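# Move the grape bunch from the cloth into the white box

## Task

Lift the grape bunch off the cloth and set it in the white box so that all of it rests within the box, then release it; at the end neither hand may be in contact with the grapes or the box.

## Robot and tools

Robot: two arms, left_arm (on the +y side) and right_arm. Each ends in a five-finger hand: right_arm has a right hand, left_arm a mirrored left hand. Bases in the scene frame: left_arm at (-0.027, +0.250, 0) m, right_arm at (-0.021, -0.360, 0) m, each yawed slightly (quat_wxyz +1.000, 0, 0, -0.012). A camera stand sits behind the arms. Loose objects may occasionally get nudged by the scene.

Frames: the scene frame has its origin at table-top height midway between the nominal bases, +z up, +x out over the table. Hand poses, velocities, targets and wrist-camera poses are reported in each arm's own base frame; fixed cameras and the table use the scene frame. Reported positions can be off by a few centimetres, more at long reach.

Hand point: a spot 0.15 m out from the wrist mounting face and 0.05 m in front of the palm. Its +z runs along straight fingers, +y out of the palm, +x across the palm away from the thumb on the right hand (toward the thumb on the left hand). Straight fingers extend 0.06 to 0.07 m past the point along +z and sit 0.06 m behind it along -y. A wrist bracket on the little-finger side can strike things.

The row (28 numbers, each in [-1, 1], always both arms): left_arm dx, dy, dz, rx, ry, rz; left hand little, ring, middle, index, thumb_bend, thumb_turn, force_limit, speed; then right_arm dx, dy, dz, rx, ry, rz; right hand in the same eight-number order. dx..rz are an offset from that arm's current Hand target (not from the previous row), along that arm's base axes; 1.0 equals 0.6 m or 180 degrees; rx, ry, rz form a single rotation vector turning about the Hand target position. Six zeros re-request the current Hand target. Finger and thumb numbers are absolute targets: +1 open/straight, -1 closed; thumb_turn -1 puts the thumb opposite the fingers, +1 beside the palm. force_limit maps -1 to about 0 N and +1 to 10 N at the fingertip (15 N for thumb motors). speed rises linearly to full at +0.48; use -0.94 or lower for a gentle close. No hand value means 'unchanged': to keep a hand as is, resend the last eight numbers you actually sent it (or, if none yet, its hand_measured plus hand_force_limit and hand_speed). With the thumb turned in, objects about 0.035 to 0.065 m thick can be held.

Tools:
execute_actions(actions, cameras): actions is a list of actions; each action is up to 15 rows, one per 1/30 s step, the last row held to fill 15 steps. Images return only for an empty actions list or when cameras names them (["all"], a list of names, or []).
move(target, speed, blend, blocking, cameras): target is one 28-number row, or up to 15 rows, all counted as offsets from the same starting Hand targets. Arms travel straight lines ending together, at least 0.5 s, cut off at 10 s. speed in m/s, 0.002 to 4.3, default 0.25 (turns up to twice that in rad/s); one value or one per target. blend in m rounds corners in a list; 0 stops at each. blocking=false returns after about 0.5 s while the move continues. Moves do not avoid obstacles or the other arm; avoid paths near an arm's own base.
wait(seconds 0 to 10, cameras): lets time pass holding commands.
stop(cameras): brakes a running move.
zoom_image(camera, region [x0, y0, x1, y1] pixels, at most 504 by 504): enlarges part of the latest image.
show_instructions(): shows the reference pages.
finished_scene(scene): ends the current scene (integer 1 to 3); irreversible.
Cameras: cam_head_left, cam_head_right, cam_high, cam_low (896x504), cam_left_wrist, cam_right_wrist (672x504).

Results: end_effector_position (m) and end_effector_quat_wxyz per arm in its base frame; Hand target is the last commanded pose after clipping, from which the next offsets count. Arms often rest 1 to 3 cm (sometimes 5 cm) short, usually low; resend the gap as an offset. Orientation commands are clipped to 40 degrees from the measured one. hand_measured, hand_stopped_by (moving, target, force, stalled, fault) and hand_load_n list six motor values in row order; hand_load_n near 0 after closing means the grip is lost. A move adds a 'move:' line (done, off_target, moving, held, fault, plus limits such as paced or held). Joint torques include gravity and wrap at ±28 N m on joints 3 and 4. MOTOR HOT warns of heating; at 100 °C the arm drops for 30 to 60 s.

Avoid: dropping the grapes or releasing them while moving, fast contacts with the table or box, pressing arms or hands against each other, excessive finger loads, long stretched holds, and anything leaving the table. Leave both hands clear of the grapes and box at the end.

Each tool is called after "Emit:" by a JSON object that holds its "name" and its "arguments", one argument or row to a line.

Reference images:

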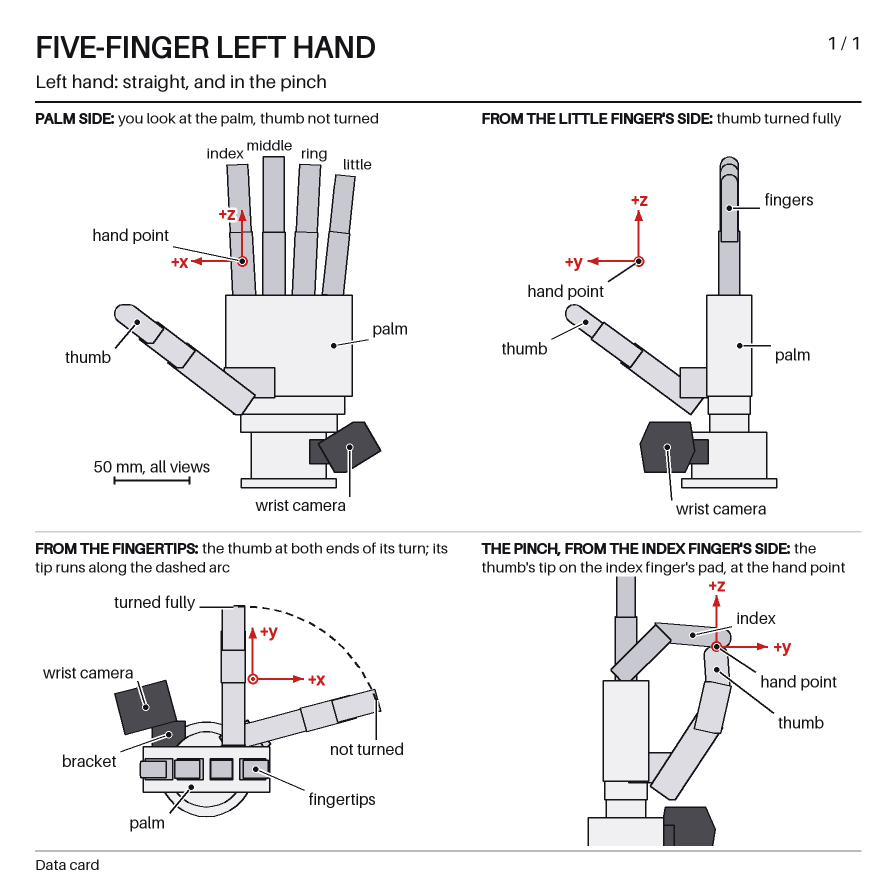

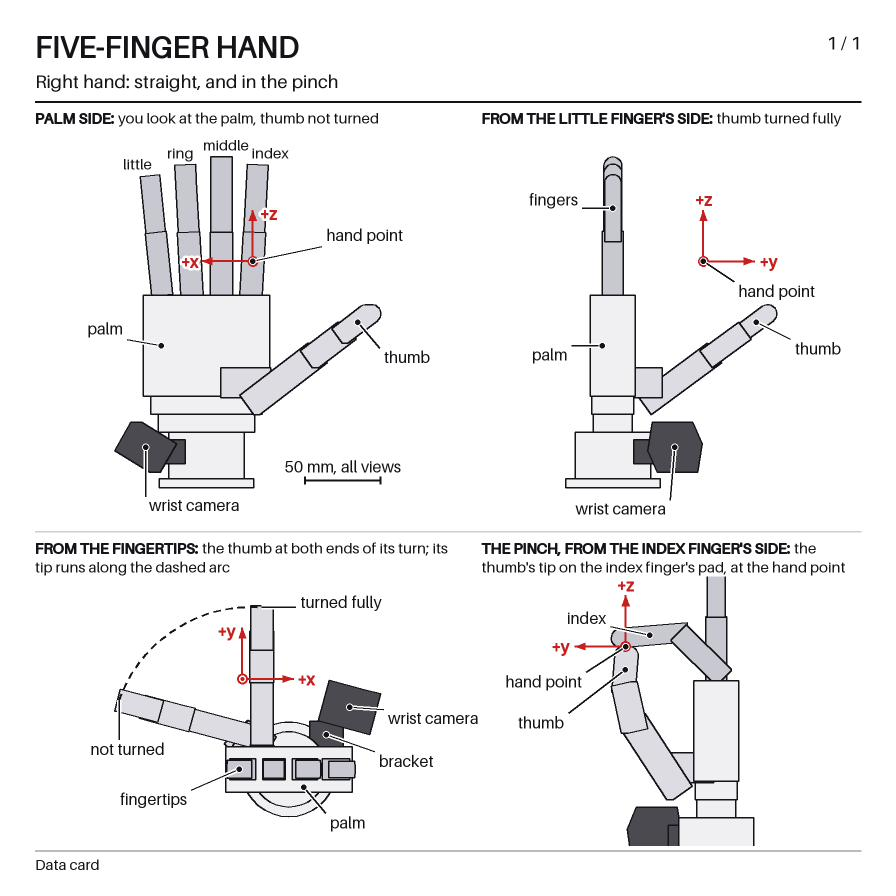

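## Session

Emit:
{"name": "execute_actions", "arguments": {
  "actions": []
}}

Emit:
{"name": "zoom_image", "arguments": {
  "camera": "cam_high",
  "region": [460, 140, 640, 320]
}}

Emit:
{"name": "zoom_image", "arguments": {
  "camera": "cam_low",
  "region": [500, 190, 720, 310]
}}

Scene clock: 0.00 s.
left_arm: end_effector_position=(+0.3151, -0.0866, +0.1242) hand_measured=(+1.000, +1.000, +1.000, +1.000, +1.000, +1.000) hand_load_n=(+0.0, +0.0, +0.0, +0.5, +0.0, +0.0) hand_stopped_by=(target, target, target, target, target, target) hand_force_limit=0.00 hand_speed=-0.80 end_effector_quat_wxyz=(+0.070, +0.889, -0.253, +0.376) | right_arm: end_effector_position=(+0.6794, +0.3373, +0.3381) hand_measured=(+1.000, +1.000, +1.000, +1.000, +1.000, +1.000) hand_load_n=(+0.0, +0.0, +0.0, +0.0, +0.0, +0.0) hand_stopped_by=(target, target, target, target, target, target) hand_force_limit=0.00 hand_speed=-0.80 end_effector_quat_wxyz=(-0.555, +0.744, +0.108, +0.356)
Joint positions: left_arm=[0.189 0.812 0.408 -0.495 0.442 -0.983] | right_arm=[0.292 1.768 1.648 -0.078 -0.842 -0.862]
Joint velocities: within noise
Joint torques (N m): no reading
Motor temperatures (°C): left_arm=[29 35 30 34 31 27] | right_arm=[32 34 36 31 30 28]
Heat: left arm: hottest shoulder 35 °C; right arm: hottest elbow 36 °C.
Hand target: left_arm +0.3218, -0.0852, +0.1339; +0.065, +0.885, -0.255, +0.385 | right_arm +0.6823, +0.3381, +0.3670; -0.558, +0.731, +0.118, +0.375

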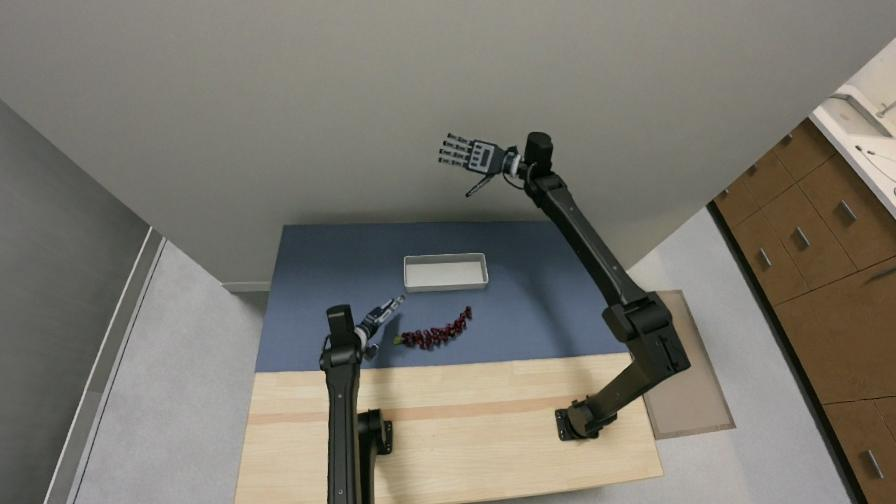

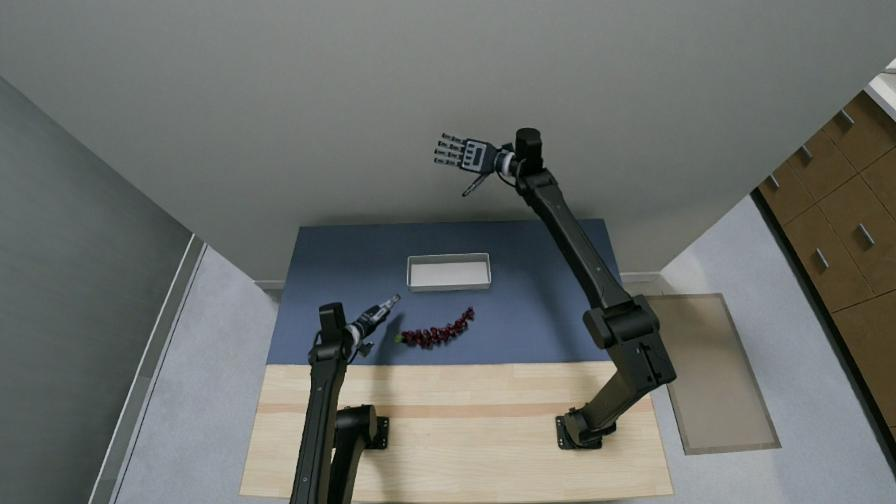

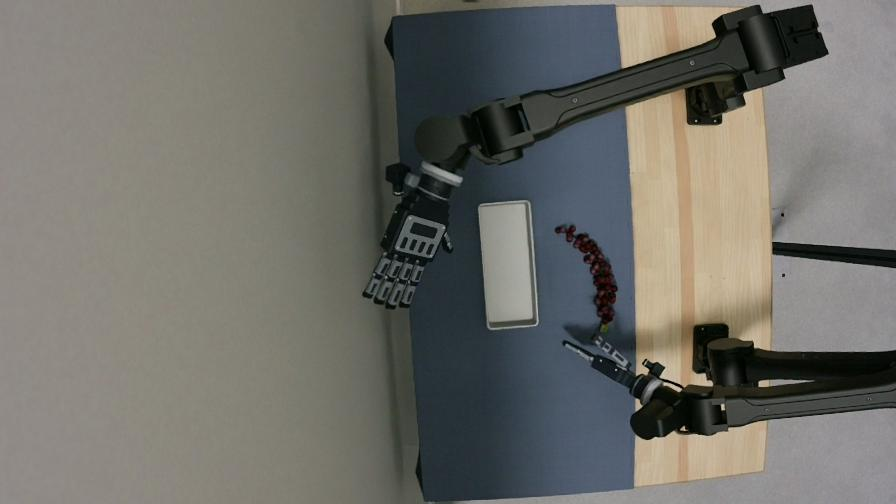

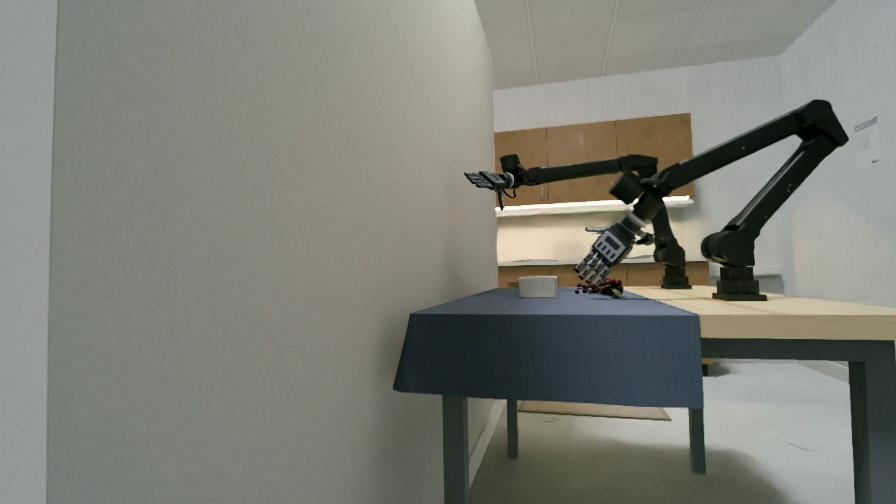

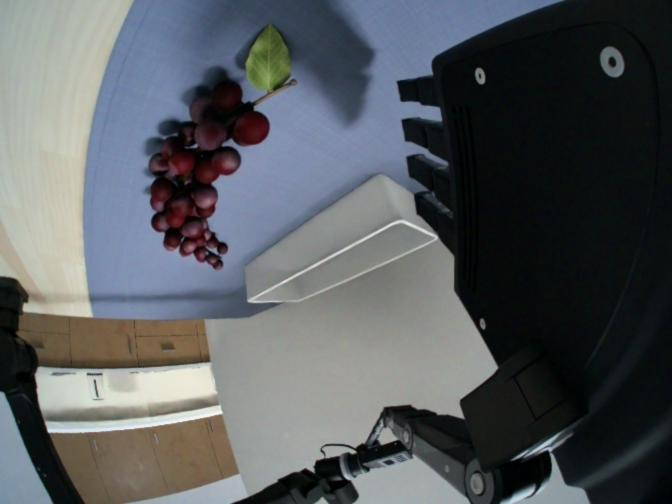

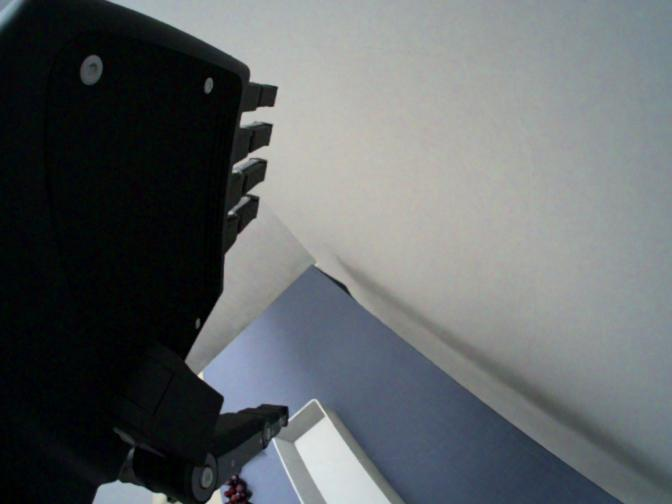

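Scaled by 2.800 from the camera's 896x504 image, which has a finer 1280x720 frame.

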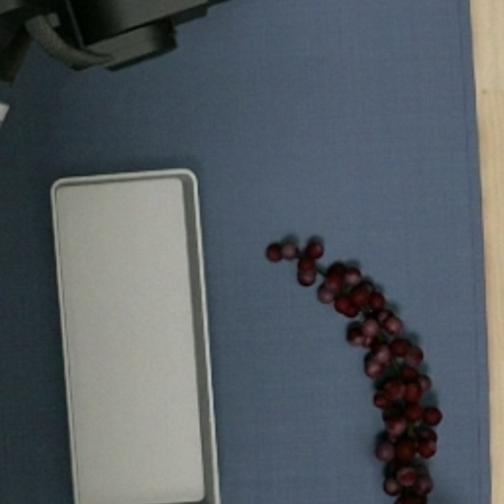

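Scaled by 2.291 from the camera's 896x504 image, which has a finer 1280x720 frame.

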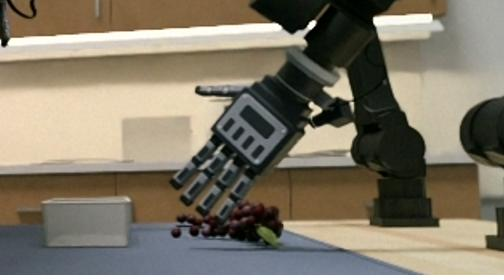

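Emit:
{"name": "zoom_image", "arguments": {
  "camera": "cam_high",
  "region": [460, 180, 640, 360]
}}

Scaled by 2.800 from the camera's 896x504 image, which has a finer 1280x720 frame.

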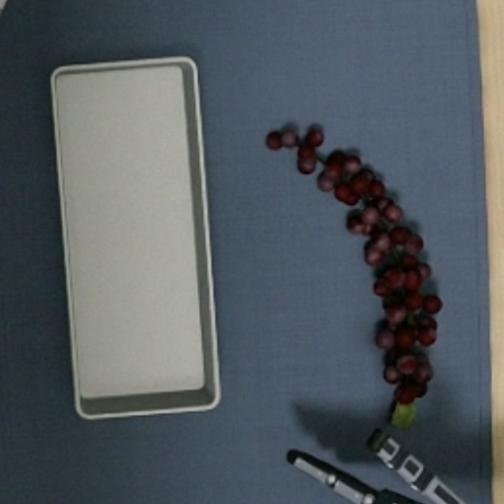

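Emit:
{"name": "move", "arguments": {
  "target": [
    [0,0,0.18,0,0,0,0.7,0.7,0.7,0.7,1,-1,0,0,0,0,0,0,0,0,1,1,1,1,1,1,0,-0.8],
    [-0.026,-0.251,0.1,0.315,-0.035,-0.137,0.7,0.7,0.7,0.7,1,-1,0,0,0,0,0,0,0,0,1,1,1,1,1,1,0,-0.8]
  ],
  "speed": 0.3,
  "blend": 0.03,
  "cameras": ["cam_high","cam_low","cam_left_wrist"]
}}

Emit:
{"name": "zoom_image", "arguments": {
  "camera": "cam_high",
  "region": [460, 180, 640, 360]
}}

Emit:
{"name": "zoom_image", "arguments": {
  "camera": "cam_low",
  "region": [500, 190, 720, 310]
}}

Scene clock: 60.40 s.
left_arm: end_effector_position=(+0.2986, -0.2258, +0.1757) hand_measured=(+0.700, +0.700, +0.700, +0.700, +1.000, -1.000) hand_load_n=(+0.0, +0.0, +0.0, +0.0, +0.0, +0.0) hand_stopped_by=(target, target, target, target, target, target) hand_force_limit=0.00 hand_speed=0.00 end_effector_quat_wxyz=(-0.295, +0.722, -0.581, +0.231) | right_arm: end_effector_position=(+0.6794, +0.3373, +0.3381) hand_measured=(+1.000, +1.000, +1.000, +1.000, +1.000, +1.000) hand_load_n=(+0.0, +0.0, +0.0, +0.0, +0.0, +0.0) hand_stopped_by=(target, target, target, target, target, target) hand_force_limit=0.00 hand_speed=-0.80 end_effector_quat_wxyz=(-0.555, +0.744, +0.108, +0.356)
Joint positions: left_arm=[-0.818 1.041 0.863 -0.942 -0.645 -0.88] | right_arm=[0.292 1.768 1.648 -0.078 -0.842 -0.862]
Joint torques (N m): left_arm=[0.91 -4.13 13.71 0.57 -0.7 0.13] | right_arm=[0.62 -16.26 13.08 2.09 -0.21 -0.03]
Motor temperatures (°C): left_arm=[29 34 34 34 31 27] | right_arm=[32 36 41 31 29 28]
Heat: left arm: hottest shoulder 34 °C; right arm: hottest elbow 41 °C.
Hand target: left_arm +0.3062, -0.2359, +0.1939; -0.296, +0.716, -0.584, +0.242 | right_arm +0.6823, +0.3381, +0.3670; -0.558, +0.731, +0.118, +0.375
Off the commanded pose: left_arm 0.022 m, 1 deg | right_arm 0.029 m, 3 deg.
move: off_target (left_arm, right_arm)
Images, in order (width x height): cam_high 896x504, cam_low 896x504, cam_left_wrist 672x504.

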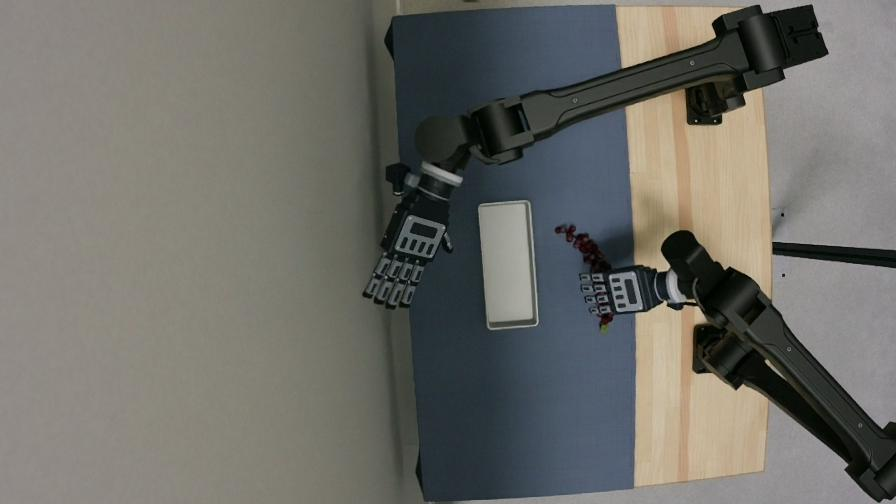

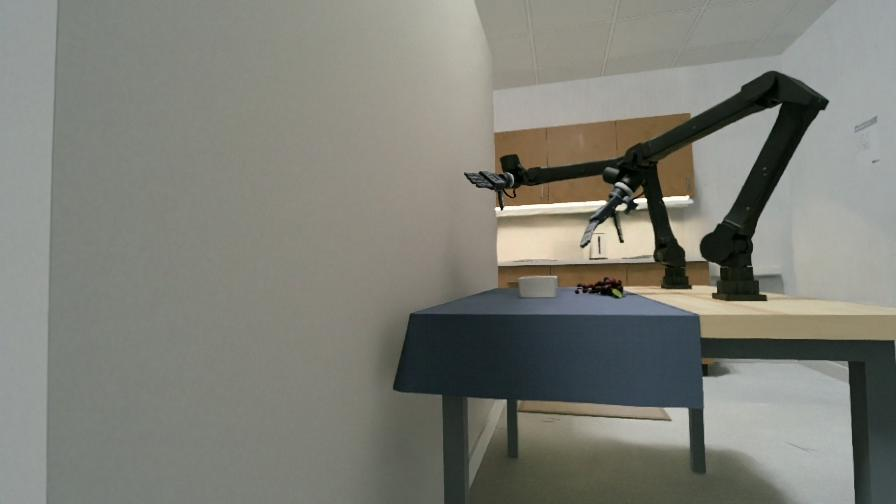

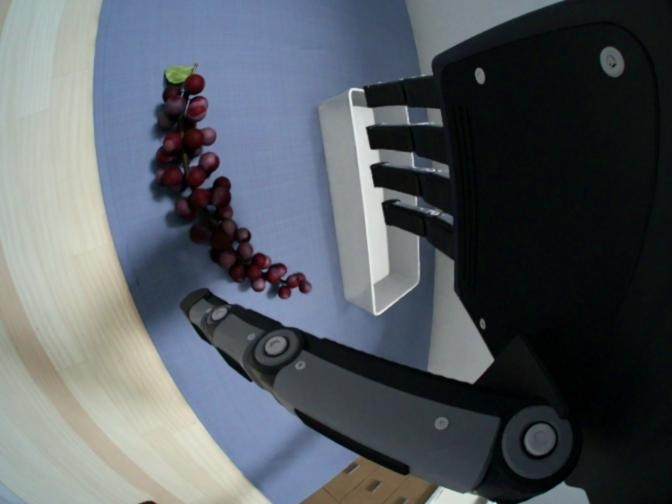

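Scaled by 2.800 from the camera's 896x504 image, which has a finer 1280x720 frame.

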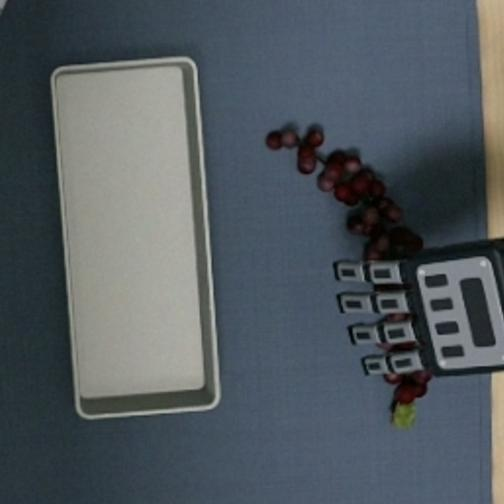

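Scaled by 2.291 from the camera's 896x504 image, which has a finer 1280x720 frame.

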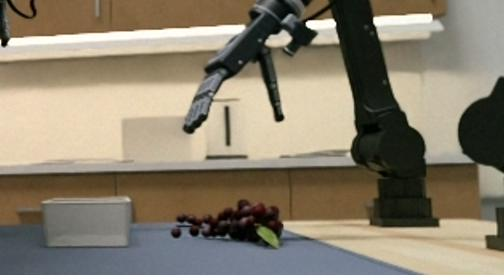

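Emit:
{"name": "move", "arguments": {
  "target": [
    [0,-0.0235,-0.09,0,0,0,0.7,0.7,0.7,0.7,1,-1,0,0,0,0,0,0,0,0,1,1,1,1,1,1,0,-0.8],
    [0,-0.0235,-0.2065,0,0,0,0.7,0.7,0.7,0.7,1,-1,0,0,0,0,0,0,0,0,1,1,1,1,1,1,0,-0.8]
  ],
  "speed": 0.15,
  "blend": 0.02,
  "cameras": ["cam_high","cam_low","cam_left_wrist"]
}}

Emit:
{"name": "zoom_image", "arguments": {
  "camera": "cam_high",
  "region": [460, 180, 640, 360]
}}

Emit:
{"name": "zoom_image", "arguments": {
  "camera": "cam_low",
  "region": [540, 230, 650, 310]
}}

Scene clock: 89.70 s.
left_arm: end_effector_position=(+0.3064, -0.2469, +0.0737) hand_measured=(+0.700, +0.700, +0.700, +0.700, +1.000, -1.000) hand_load_n=(+0.0, -0.5, +0.0, +0.0, +0.0, +0.0) hand_stopped_by=(target, target, target, target, target, target) hand_force_limit=0.00 hand_speed=0.00 end_effector_quat_wxyz=(-0.297, +0.714, -0.586, +0.240) | right_arm: end_effector_position=(+0.6794, +0.3373, +0.3381) hand_measured=(+1.000, +1.000, +1.000, +1.000, +1.000, +1.000) hand_load_n=(+0.0, +0.0, +0.0, +0.0, -0.5, +0.0) hand_stopped_by=(target, target, target, target, target, target) hand_force_limit=0.00 hand_speed=-0.80 end_effector_quat_wxyz=(-0.555, +0.744, +0.108, +0.356)
Joint positions: left_arm=[-0.847 1.203 0.688 -0.595 -0.658 -0.883] | right_arm=[0.292 1.768 1.648 -0.078 -0.842 -0.862]
Joint torques (N m): left_arm=[0.85 -5.25 8.55 1.35 -0.7 -0.17] | right_arm=[0.67 -16.21 13.07 2.09 -0.21 -0.03]
Heat: left arm: hottest elbow 36 °C; right arm: hottest elbow 42 °C.
Hand target: left_arm +0.3061, -0.2500, +0.0701; -0.296, +0.716, -0.584, +0.242 | right_arm +0.6823, +0.3381, +0.3670; -0.558, +0.731, +0.118, +0.375
Off the commanded pose: left_arm 0.005 m, 0 deg | right_arm 0.029 m, 3 deg.
move: off_target (right_arm)
Images, in order (width x height): cam_high 896x504, cam_low 896x504, cam_left_wrist 672x504.

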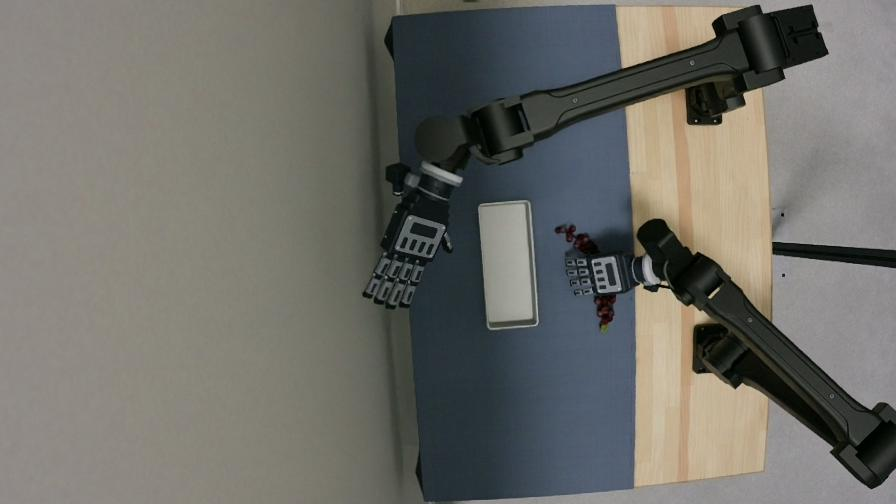

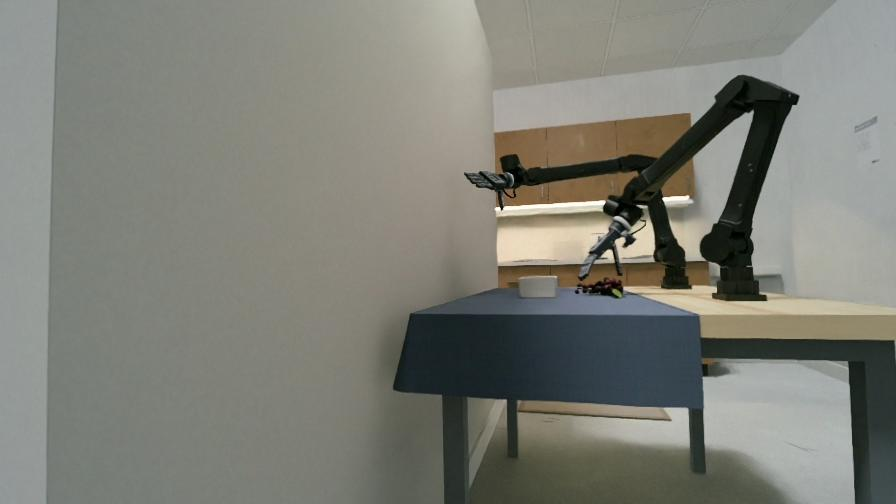

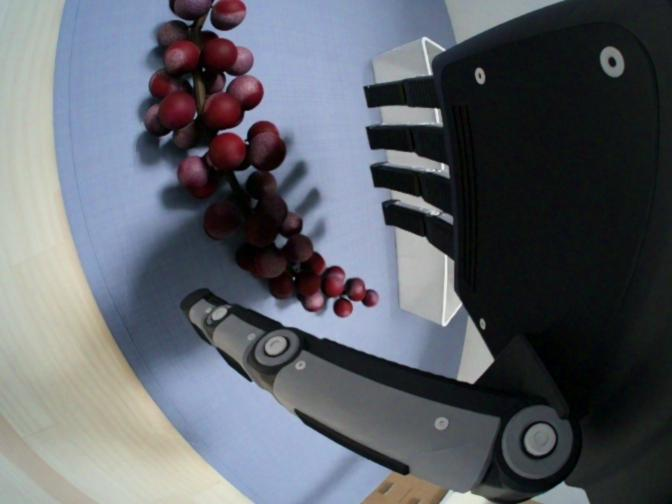

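Scaled by 2.800 from the camera's 896x504 image, which has a finer 1280x720 frame.

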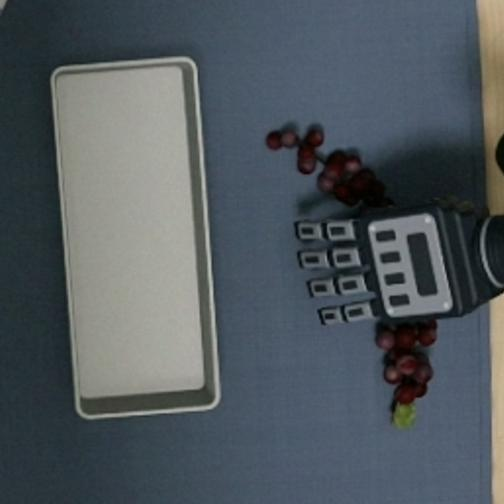

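Scaled by 4.582 from the camera's 896x504 image, which has a finer 1280x720 frame.

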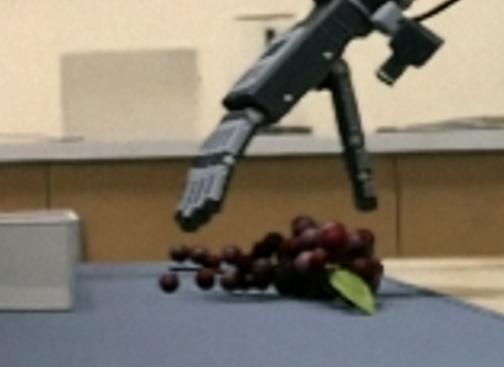

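Emit:
{"name": "move", "arguments": {
  "target": [0,-0.007,-0.058,0,0,0,0.7,0.7,0.7,0.7,1,-1,0,0,0,0,0,0,0,0,1,1,1,1,1,1,0,-0.8],
  "speed": 0.1,
  "cameras": ["cam_high","cam_low","cam_left_wrist"]
}}

Emit:
{"name": "zoom_image", "arguments": {
  "camera": "cam_low",
  "region": [540, 230, 650, 310]
}}

Scene clock: 99.43 s.
left_arm: end_effector_position=(+0.3074, -0.2512, +0.0396) hand_measured=(+0.700, +0.700, +0.700, +0.700, +1.000, -1.000) hand_load_n=(+0.0, +0.0, +0.0, +0.0, +0.0, +0.0) hand_stopped_by=(target, target, target, target, target, target) hand_force_limit=0.00 hand_speed=0.00 end_effector_quat_wxyz=(-0.297, +0.714, -0.587, +0.241) | right_arm: end_effector_position=(+0.6794, +0.3373, +0.3381) hand_measured=(+1.000, +1.000, +1.000, +1.000, +1.000, +1.000) hand_load_n=(+0.0, +0.0, +0.0, +0.0, +0.0, +0.0) hand_stopped_by=(target, target, target, target, target, target) hand_force_limit=0.00 hand_speed=-0.80 end_effector_quat_wxyz=(-0.555, +0.744, +0.108, +0.356)
Joint positions: left_arm=[-0.854 1.28 0.645 -0.479 -0.662 -0.89] | right_arm=[0.292 1.768 1.648 -0.078 -0.842 -0.862]
Joint torques (N m): left_arm=[0.73 -5.66 7.88 1.31 -0.71 -0.2] | right_arm=[0.62 -16.15 13.07 2.1 -0.22 -0.03]
Heat: left arm: hottest elbow 36 °C; right arm: hottest elbow 43 °C.
Hand target: left_arm +0.3063, -0.2542, +0.0354; -0.296, +0.716, -0.584, +0.243 | right_arm +0.6823, +0.3381, +0.3670; -0.558, +0.731, +0.118, +0.375
Off the commanded pose: left_arm 0.005 m, 0 deg | right_arm 0.029 m, 3 deg.
move: off_target (right_arm)
Images, in order (width x height): cam_high 896x504, cam_low 896x504, cam_left_wrist 672x504.

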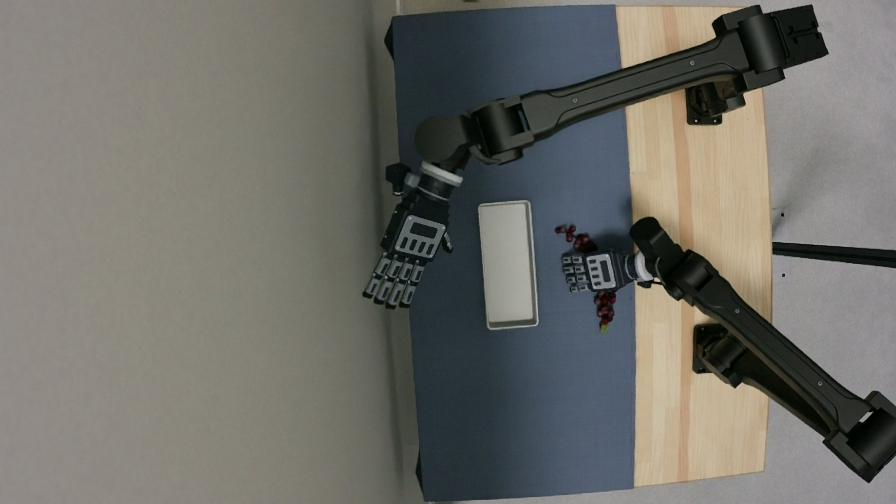

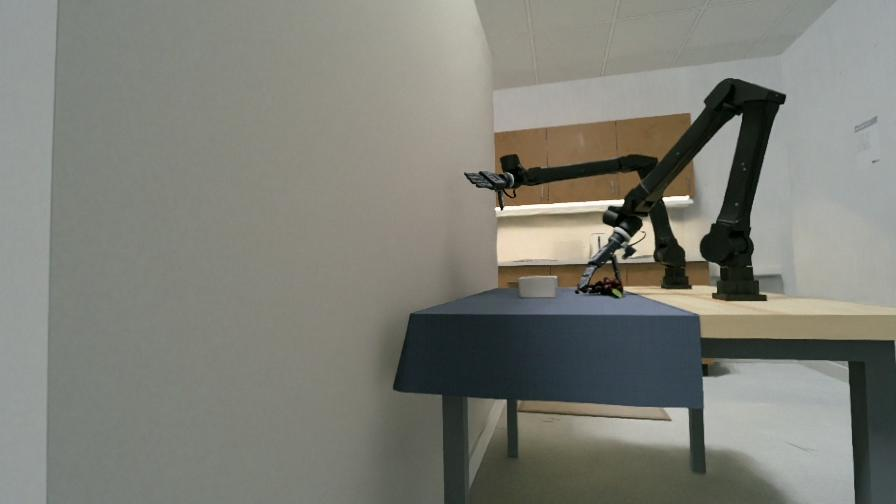

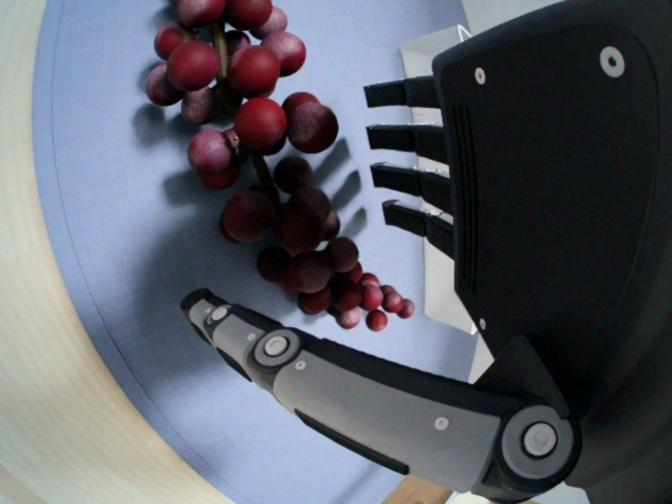

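Scaled by 4.582 from the camera's 896x504 image, which has a finer 1280x720 frame.

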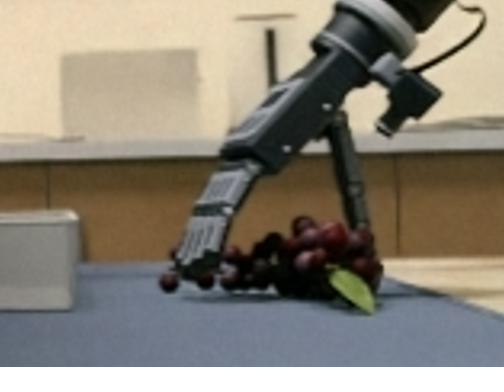

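Emit:
{"name": "move", "arguments": {
  "target": [
    [0,0,-0.015,0,0,0,0.7,0.7,0.7,0.7,1,-1,0,0,0,0,0,0,0,0,1,1,1,1,1,1,0,-0.8],
    [0,0,-0.015,0,0,0,0.15,0.1,-0.3,-0.3,0,-1,-0.4,-0.86,0,0,0,0,0,0,1,1,1,1,1,1,0,-0.8]
  ],
  "speed": 0.06,
  "cameras": ["cam_high","cam_low","cam_left_wrist"]
}}

Emit:
{"name": "zoom_image", "arguments": {
  "camera": "cam_high",
  "region": [460, 180, 640, 360]
}}

Emit:
{"name": "zoom_image", "arguments": {
  "camera": "cam_low",
  "region": [540, 230, 650, 310]
}}

Scene clock: 107.43 s.
left_arm: end_effector_position=(+0.3097, -0.2518, +0.0323) hand_measured=(+0.150, +0.100, +0.002, -0.038, +0.642, -1.000) hand_load_n=(+0.0, +0.0, +4.5, +4.0, +7.0, -0.5) hand_stopped_by=(target, target, force, force, force, target) hand_force_limit=-0.40 hand_speed=-0.86 end_effector_quat_wxyz=(-0.299, +0.714, -0.583, +0.244) | right_arm: end_effector_position=(+0.6794, +0.3373, +0.3381) hand_measured=(+1.000, +1.000, +1.000, +1.000, +1.000, +1.000) hand_load_n=(+0.0, +0.0, +0.0, +0.0, -0.5, +0.0) hand_stopped_by=(target, target, target, target, target, target) hand_force_limit=0.00 hand_speed=-0.80 end_effector_quat_wxyz=(-0.555, +0.744, +0.108, +0.356)
Joint positions: left_arm=[-0.854 1.299 0.633 -0.441 -0.669 -0.891] | right_arm=[0.292 1.768 1.648 -0.078 -0.842 -0.862]
Joint torques (N m): left_arm=[0.79 -5.71 7.61 1.09 -0.43 -0.19] | right_arm=[0.73 -16.26 13.08 2.09 -0.21 -0.03]
Heat: left arm: hottest elbow 35 °C; right arm: hottest elbow 43 °C.
Hand target: left_arm +0.3061, -0.2540, +0.0262; -0.296, +0.716, -0.584, +0.242 | right_arm +0.6823, +0.3381, +0.3670; -0.558, +0.731, +0.118, +0.375
Off the commanded pose: left_arm 0.007 m, 1 deg | right_arm 0.029 m, 3 deg.
move: off_target (right_arm)
Images, in order (width x height): cam_high 896x504, cam_low 896x504, cam_left_wrist 672x504.

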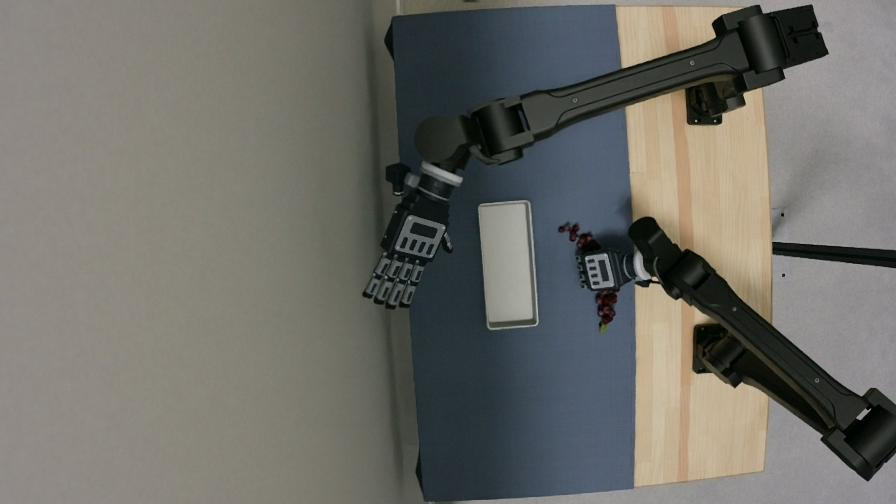

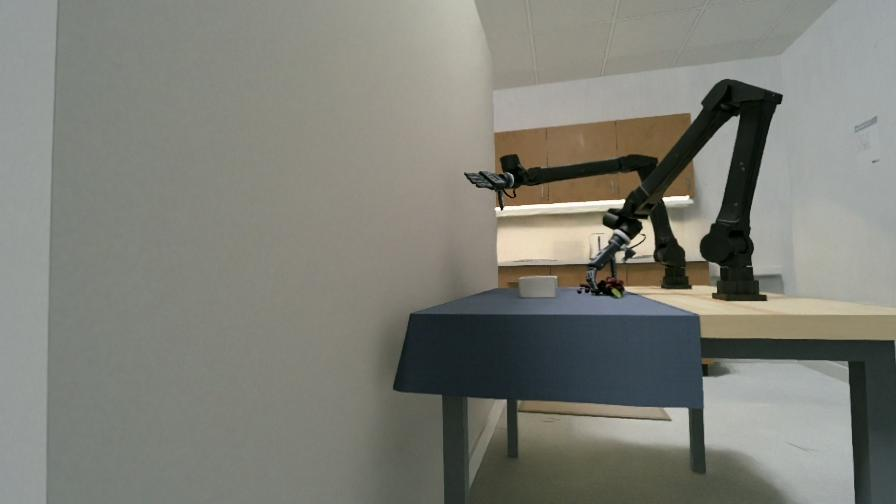

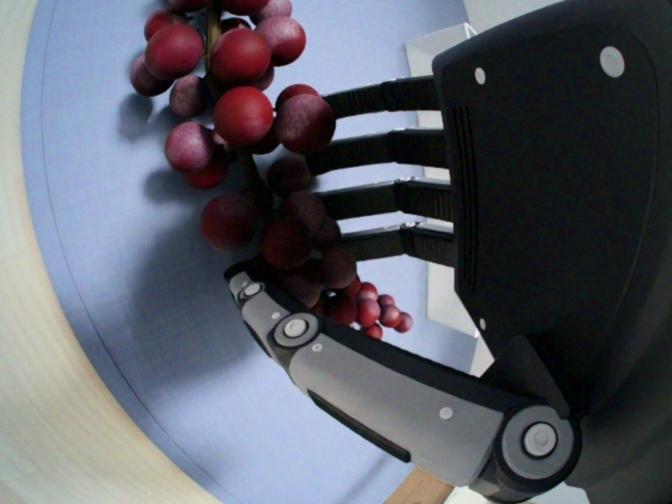

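Scaled by 2.800 from the camera's 896x504 image, which has a finer 1280x720 frame.

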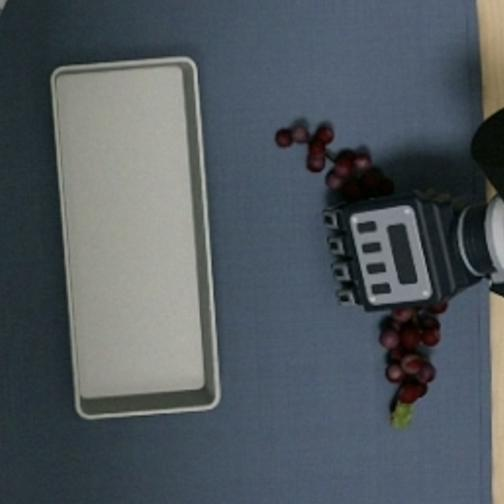

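Scaled by 4.582 from the camera's 896x504 image, which has a finer 1280x720 frame.

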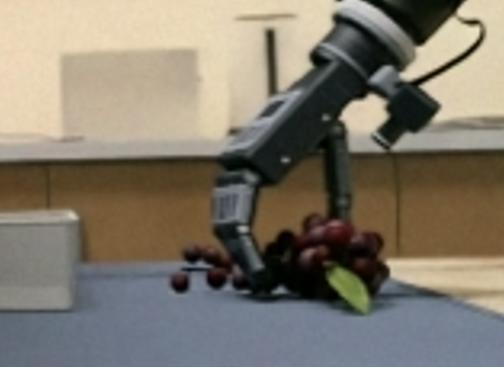

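Emit:
{"name": "move", "arguments": {
  "target": [0,0,0.15,0,0,0,0.0,-0.05,-0.3,-0.3,0,-1,-0.6,-0.9,0,0,0,0,0,0,1,1,1,1,1,1,0,-0.8],
  "speed": 0.07,
  "cameras": ["cam_high","cam_low","cam_left_wrist"]
}}

Emit:
{"name": "zoom_image", "arguments": {
  "camera": "cam_low",
  "region": [500, 190, 720, 310]
}}

Scene clock: 127.80 s.
left_arm: end_effector_position=(+0.2971, -0.2378, +0.0952) hand_measured=(+0.000, -0.050, +0.002, -0.038, +0.642, -1.000) hand_load_n=(+0.0, +0.0, +4.0, +4.0, +7.0, -0.5) hand_stopped_by=(target, target, force, force, force, target) hand_force_limit=-0.60 hand_speed=-0.90 end_effector_quat_wxyz=(-0.302, +0.713, -0.593, +0.220) | right_arm: end_effector_position=(+0.6794, +0.3373, +0.3381) hand_measured=(+1.000, +1.000, +1.000, +1.000, +1.000, +1.000) hand_load_n=(+0.0, +0.0, +0.0, +0.0, +0.0, +0.0) hand_stopped_by=(target, target, target, target, target, target) hand_force_limit=0.00 hand_speed=-0.80 end_effector_quat_wxyz=(-0.555, +0.744, +0.108, +0.356)
Joint positions: left_arm=[-0.854 1.16 0.73 -0.73 -0.667 -0.892] | right_arm=[0.292 1.768 1.648 -0.078 -0.842 -0.862]
Joint torques (N m): left_arm=[0.73 -6.07 12.79 0.36 -0.48 -0.17] | right_arm=[0.67 -16.21 13.08 2.09 -0.22 -0.03]
Heat: left arm: hottest shoulder 34 °C; right arm: hottest elbow 43 °C.
Hand target: left_arm +0.3061, -0.2541, +0.1162; -0.296, +0.716, -0.584, +0.242 | right_arm +0.6823, +0.3381, +0.3670; -0.558, +0.731, +0.118, +0.375
Off the commanded pose: left_arm 0.028 m, 3 deg | right_arm 0.029 m, 3 deg.
move: off_target (left_arm, right_arm)
Images, in order (width x height): cam_high 896x504, cam_low 896x504, cam_left_wrist 672x504.

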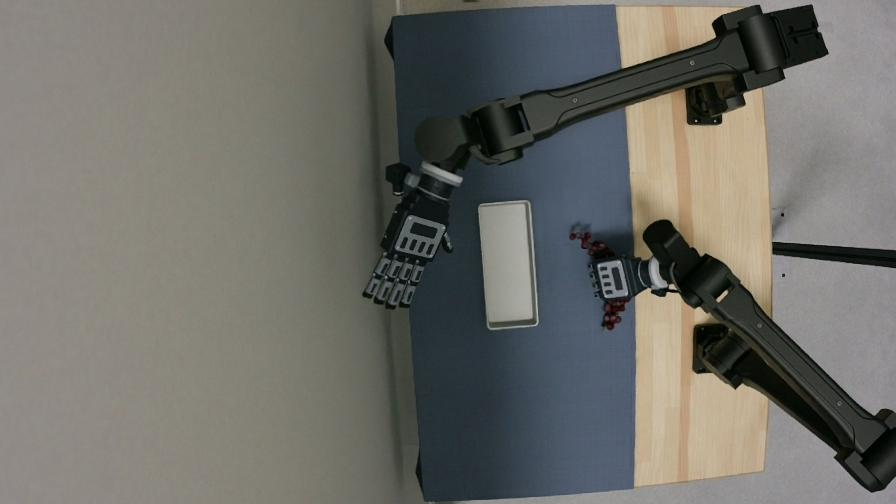

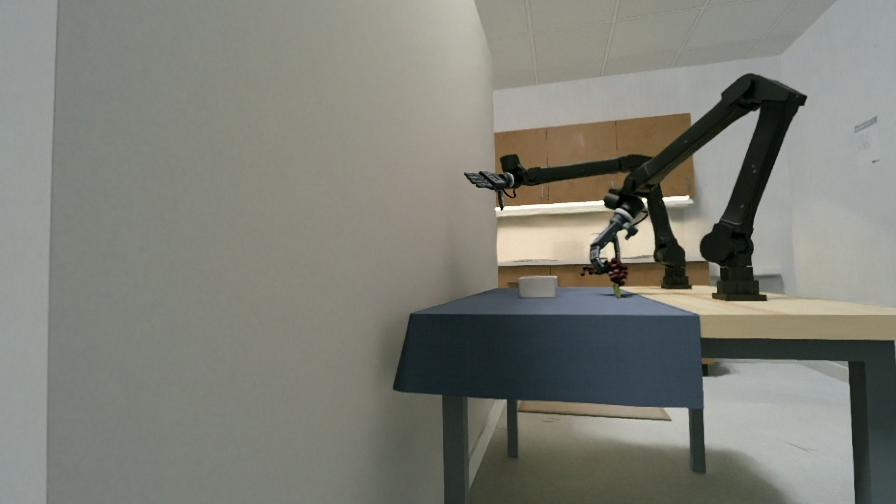

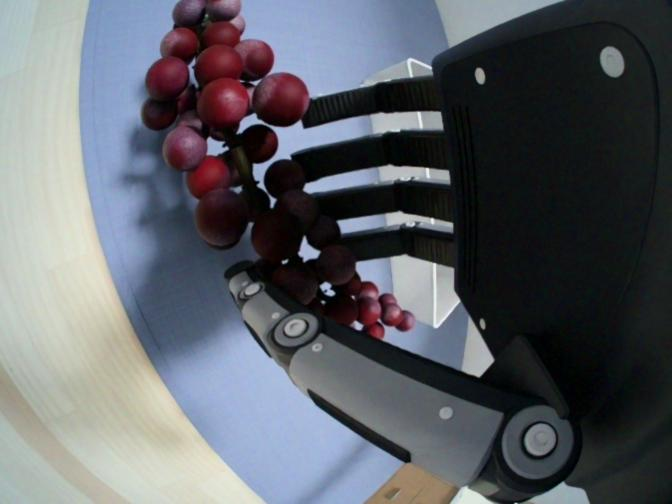

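Scaled by 2.291 from the camera's 896x504 image, which has a finer 1280x720 frame.

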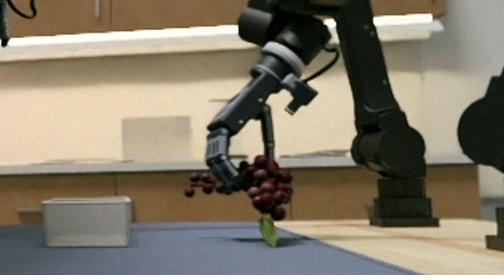

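Emit:
{"name": "move", "arguments": {
  "target": [
    [0.02,0,0.12,0,0,-0.02,0.0,-0.05,-0.3,-0.3,0,-1,-0.6,-0.9,0,0,0,0,0,0,1,1,1,1,1,1,0,-0.8],
    [0.318,-0.023,0.165,0,0,-0.117,0.0,-0.05,-0.3,-0.3,0,-1,-0.6,-0.9,0,0,0,0,0,0,1,1,1,1,1,1,0,-0.8]
  ],
  "speed": 0.11,
  "blend": 0.03,
  "cameras": ["cam_high","cam_low","cam_left_wrist"]
}}

Emit:
{"name": "zoom_image", "arguments": {
  "camera": "cam_low",
  "region": [500, 190, 720, 310]
}}

Emit:
{"name": "zoom_image", "arguments": {
  "camera": "cam_high",
  "region": [460, 180, 640, 360]
}}

Scene clock: 137.30 s.
left_arm: end_effector_position=(+0.4783, -0.2614, +0.1957) hand_measured=(+0.000, -0.050, +0.002, -0.038, +0.642, -1.000) hand_load_n=(+0.0, +0.0, +4.5, +4.5, +7.0, -0.5) hand_stopped_by=(target, target, force, force, force, target) hand_force_limit=-0.60 hand_speed=-0.90 end_effector_quat_wxyz=(+0.237, -0.605, +0.708, -0.275) | right_arm: end_effector_position=(+0.6794, +0.3373, +0.3381) hand_measured=(+1.000, +1.000, +1.000, +1.000, +1.000, +1.000) hand_load_n=(+0.0, -0.5, +0.0, +0.0, +0.0, +0.0) hand_stopped_by=(target, target, target, target, target, target) hand_force_limit=0.00 hand_speed=-0.80 end_effector_quat_wxyz=(-0.555, +0.744, +0.108, +0.356)
Joint positions: left_arm=[-0.501 1.417 1.207 -0.648 -0.234 -0.258] | right_arm=[0.292 1.768 1.648 -0.078 -0.842 -0.862]
Joint torques (N m): left_arm=[1.73 -9.29 14.49 1.63 -0.06 0.12] | right_arm=[0.62 -16.26 13.08 2.09 -0.21 -0.03]
Heat: left arm: hottest elbow 35 °C; right arm: hottest elbow 43 °C.
Hand target: left_arm +0.4969, -0.2680, +0.2152; +0.246, -0.597, +0.705, -0.292 | right_arm +0.6823, +0.3381, +0.3670; -0.558, +0.731, +0.118, +0.375
Off the commanded pose: left_arm 0.028 m, 2 deg | right_arm 0.029 m, 3 deg.
move: off_target (left_arm, right_arm)
Images, in order (width x height): cam_high 896x504, cam_low 896x504, cam_left_wrist 672x504.

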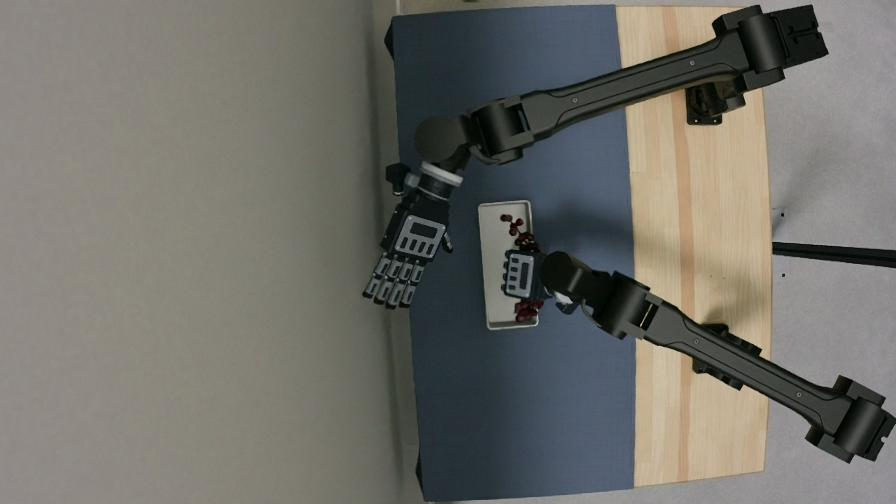

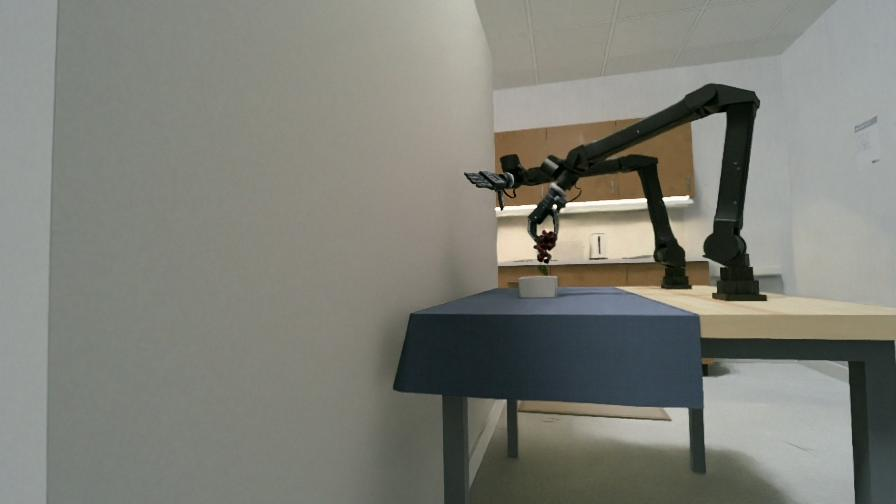

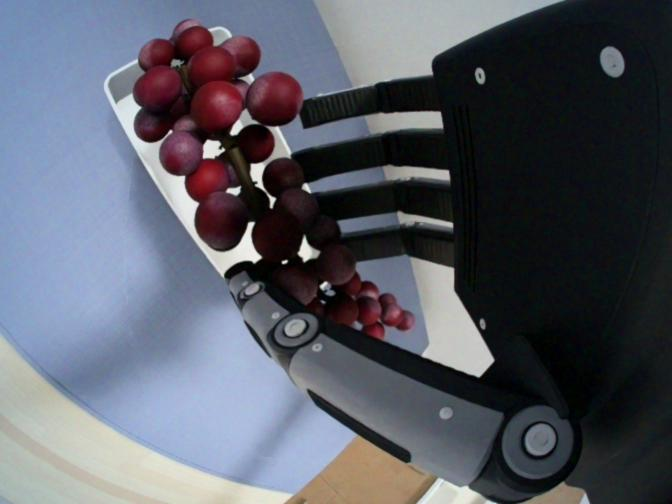

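Scaled by 2.291 from the camera's 896x504 image, which has a finer 1280x720 frame.

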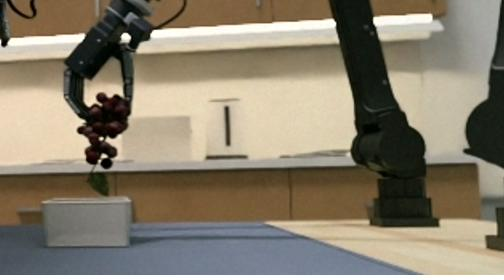

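Scaled by 2.800 from the camera's 896x504 image, which has a finer 1280x720 frame.

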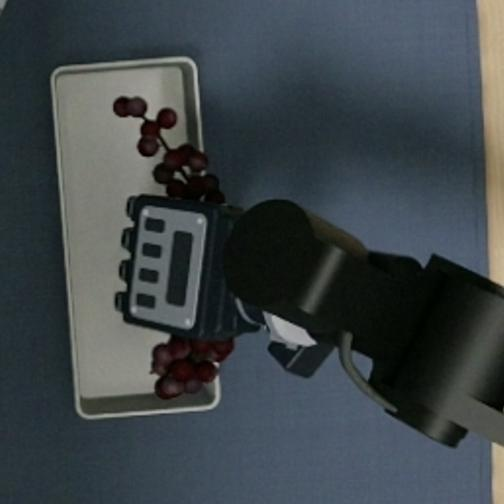

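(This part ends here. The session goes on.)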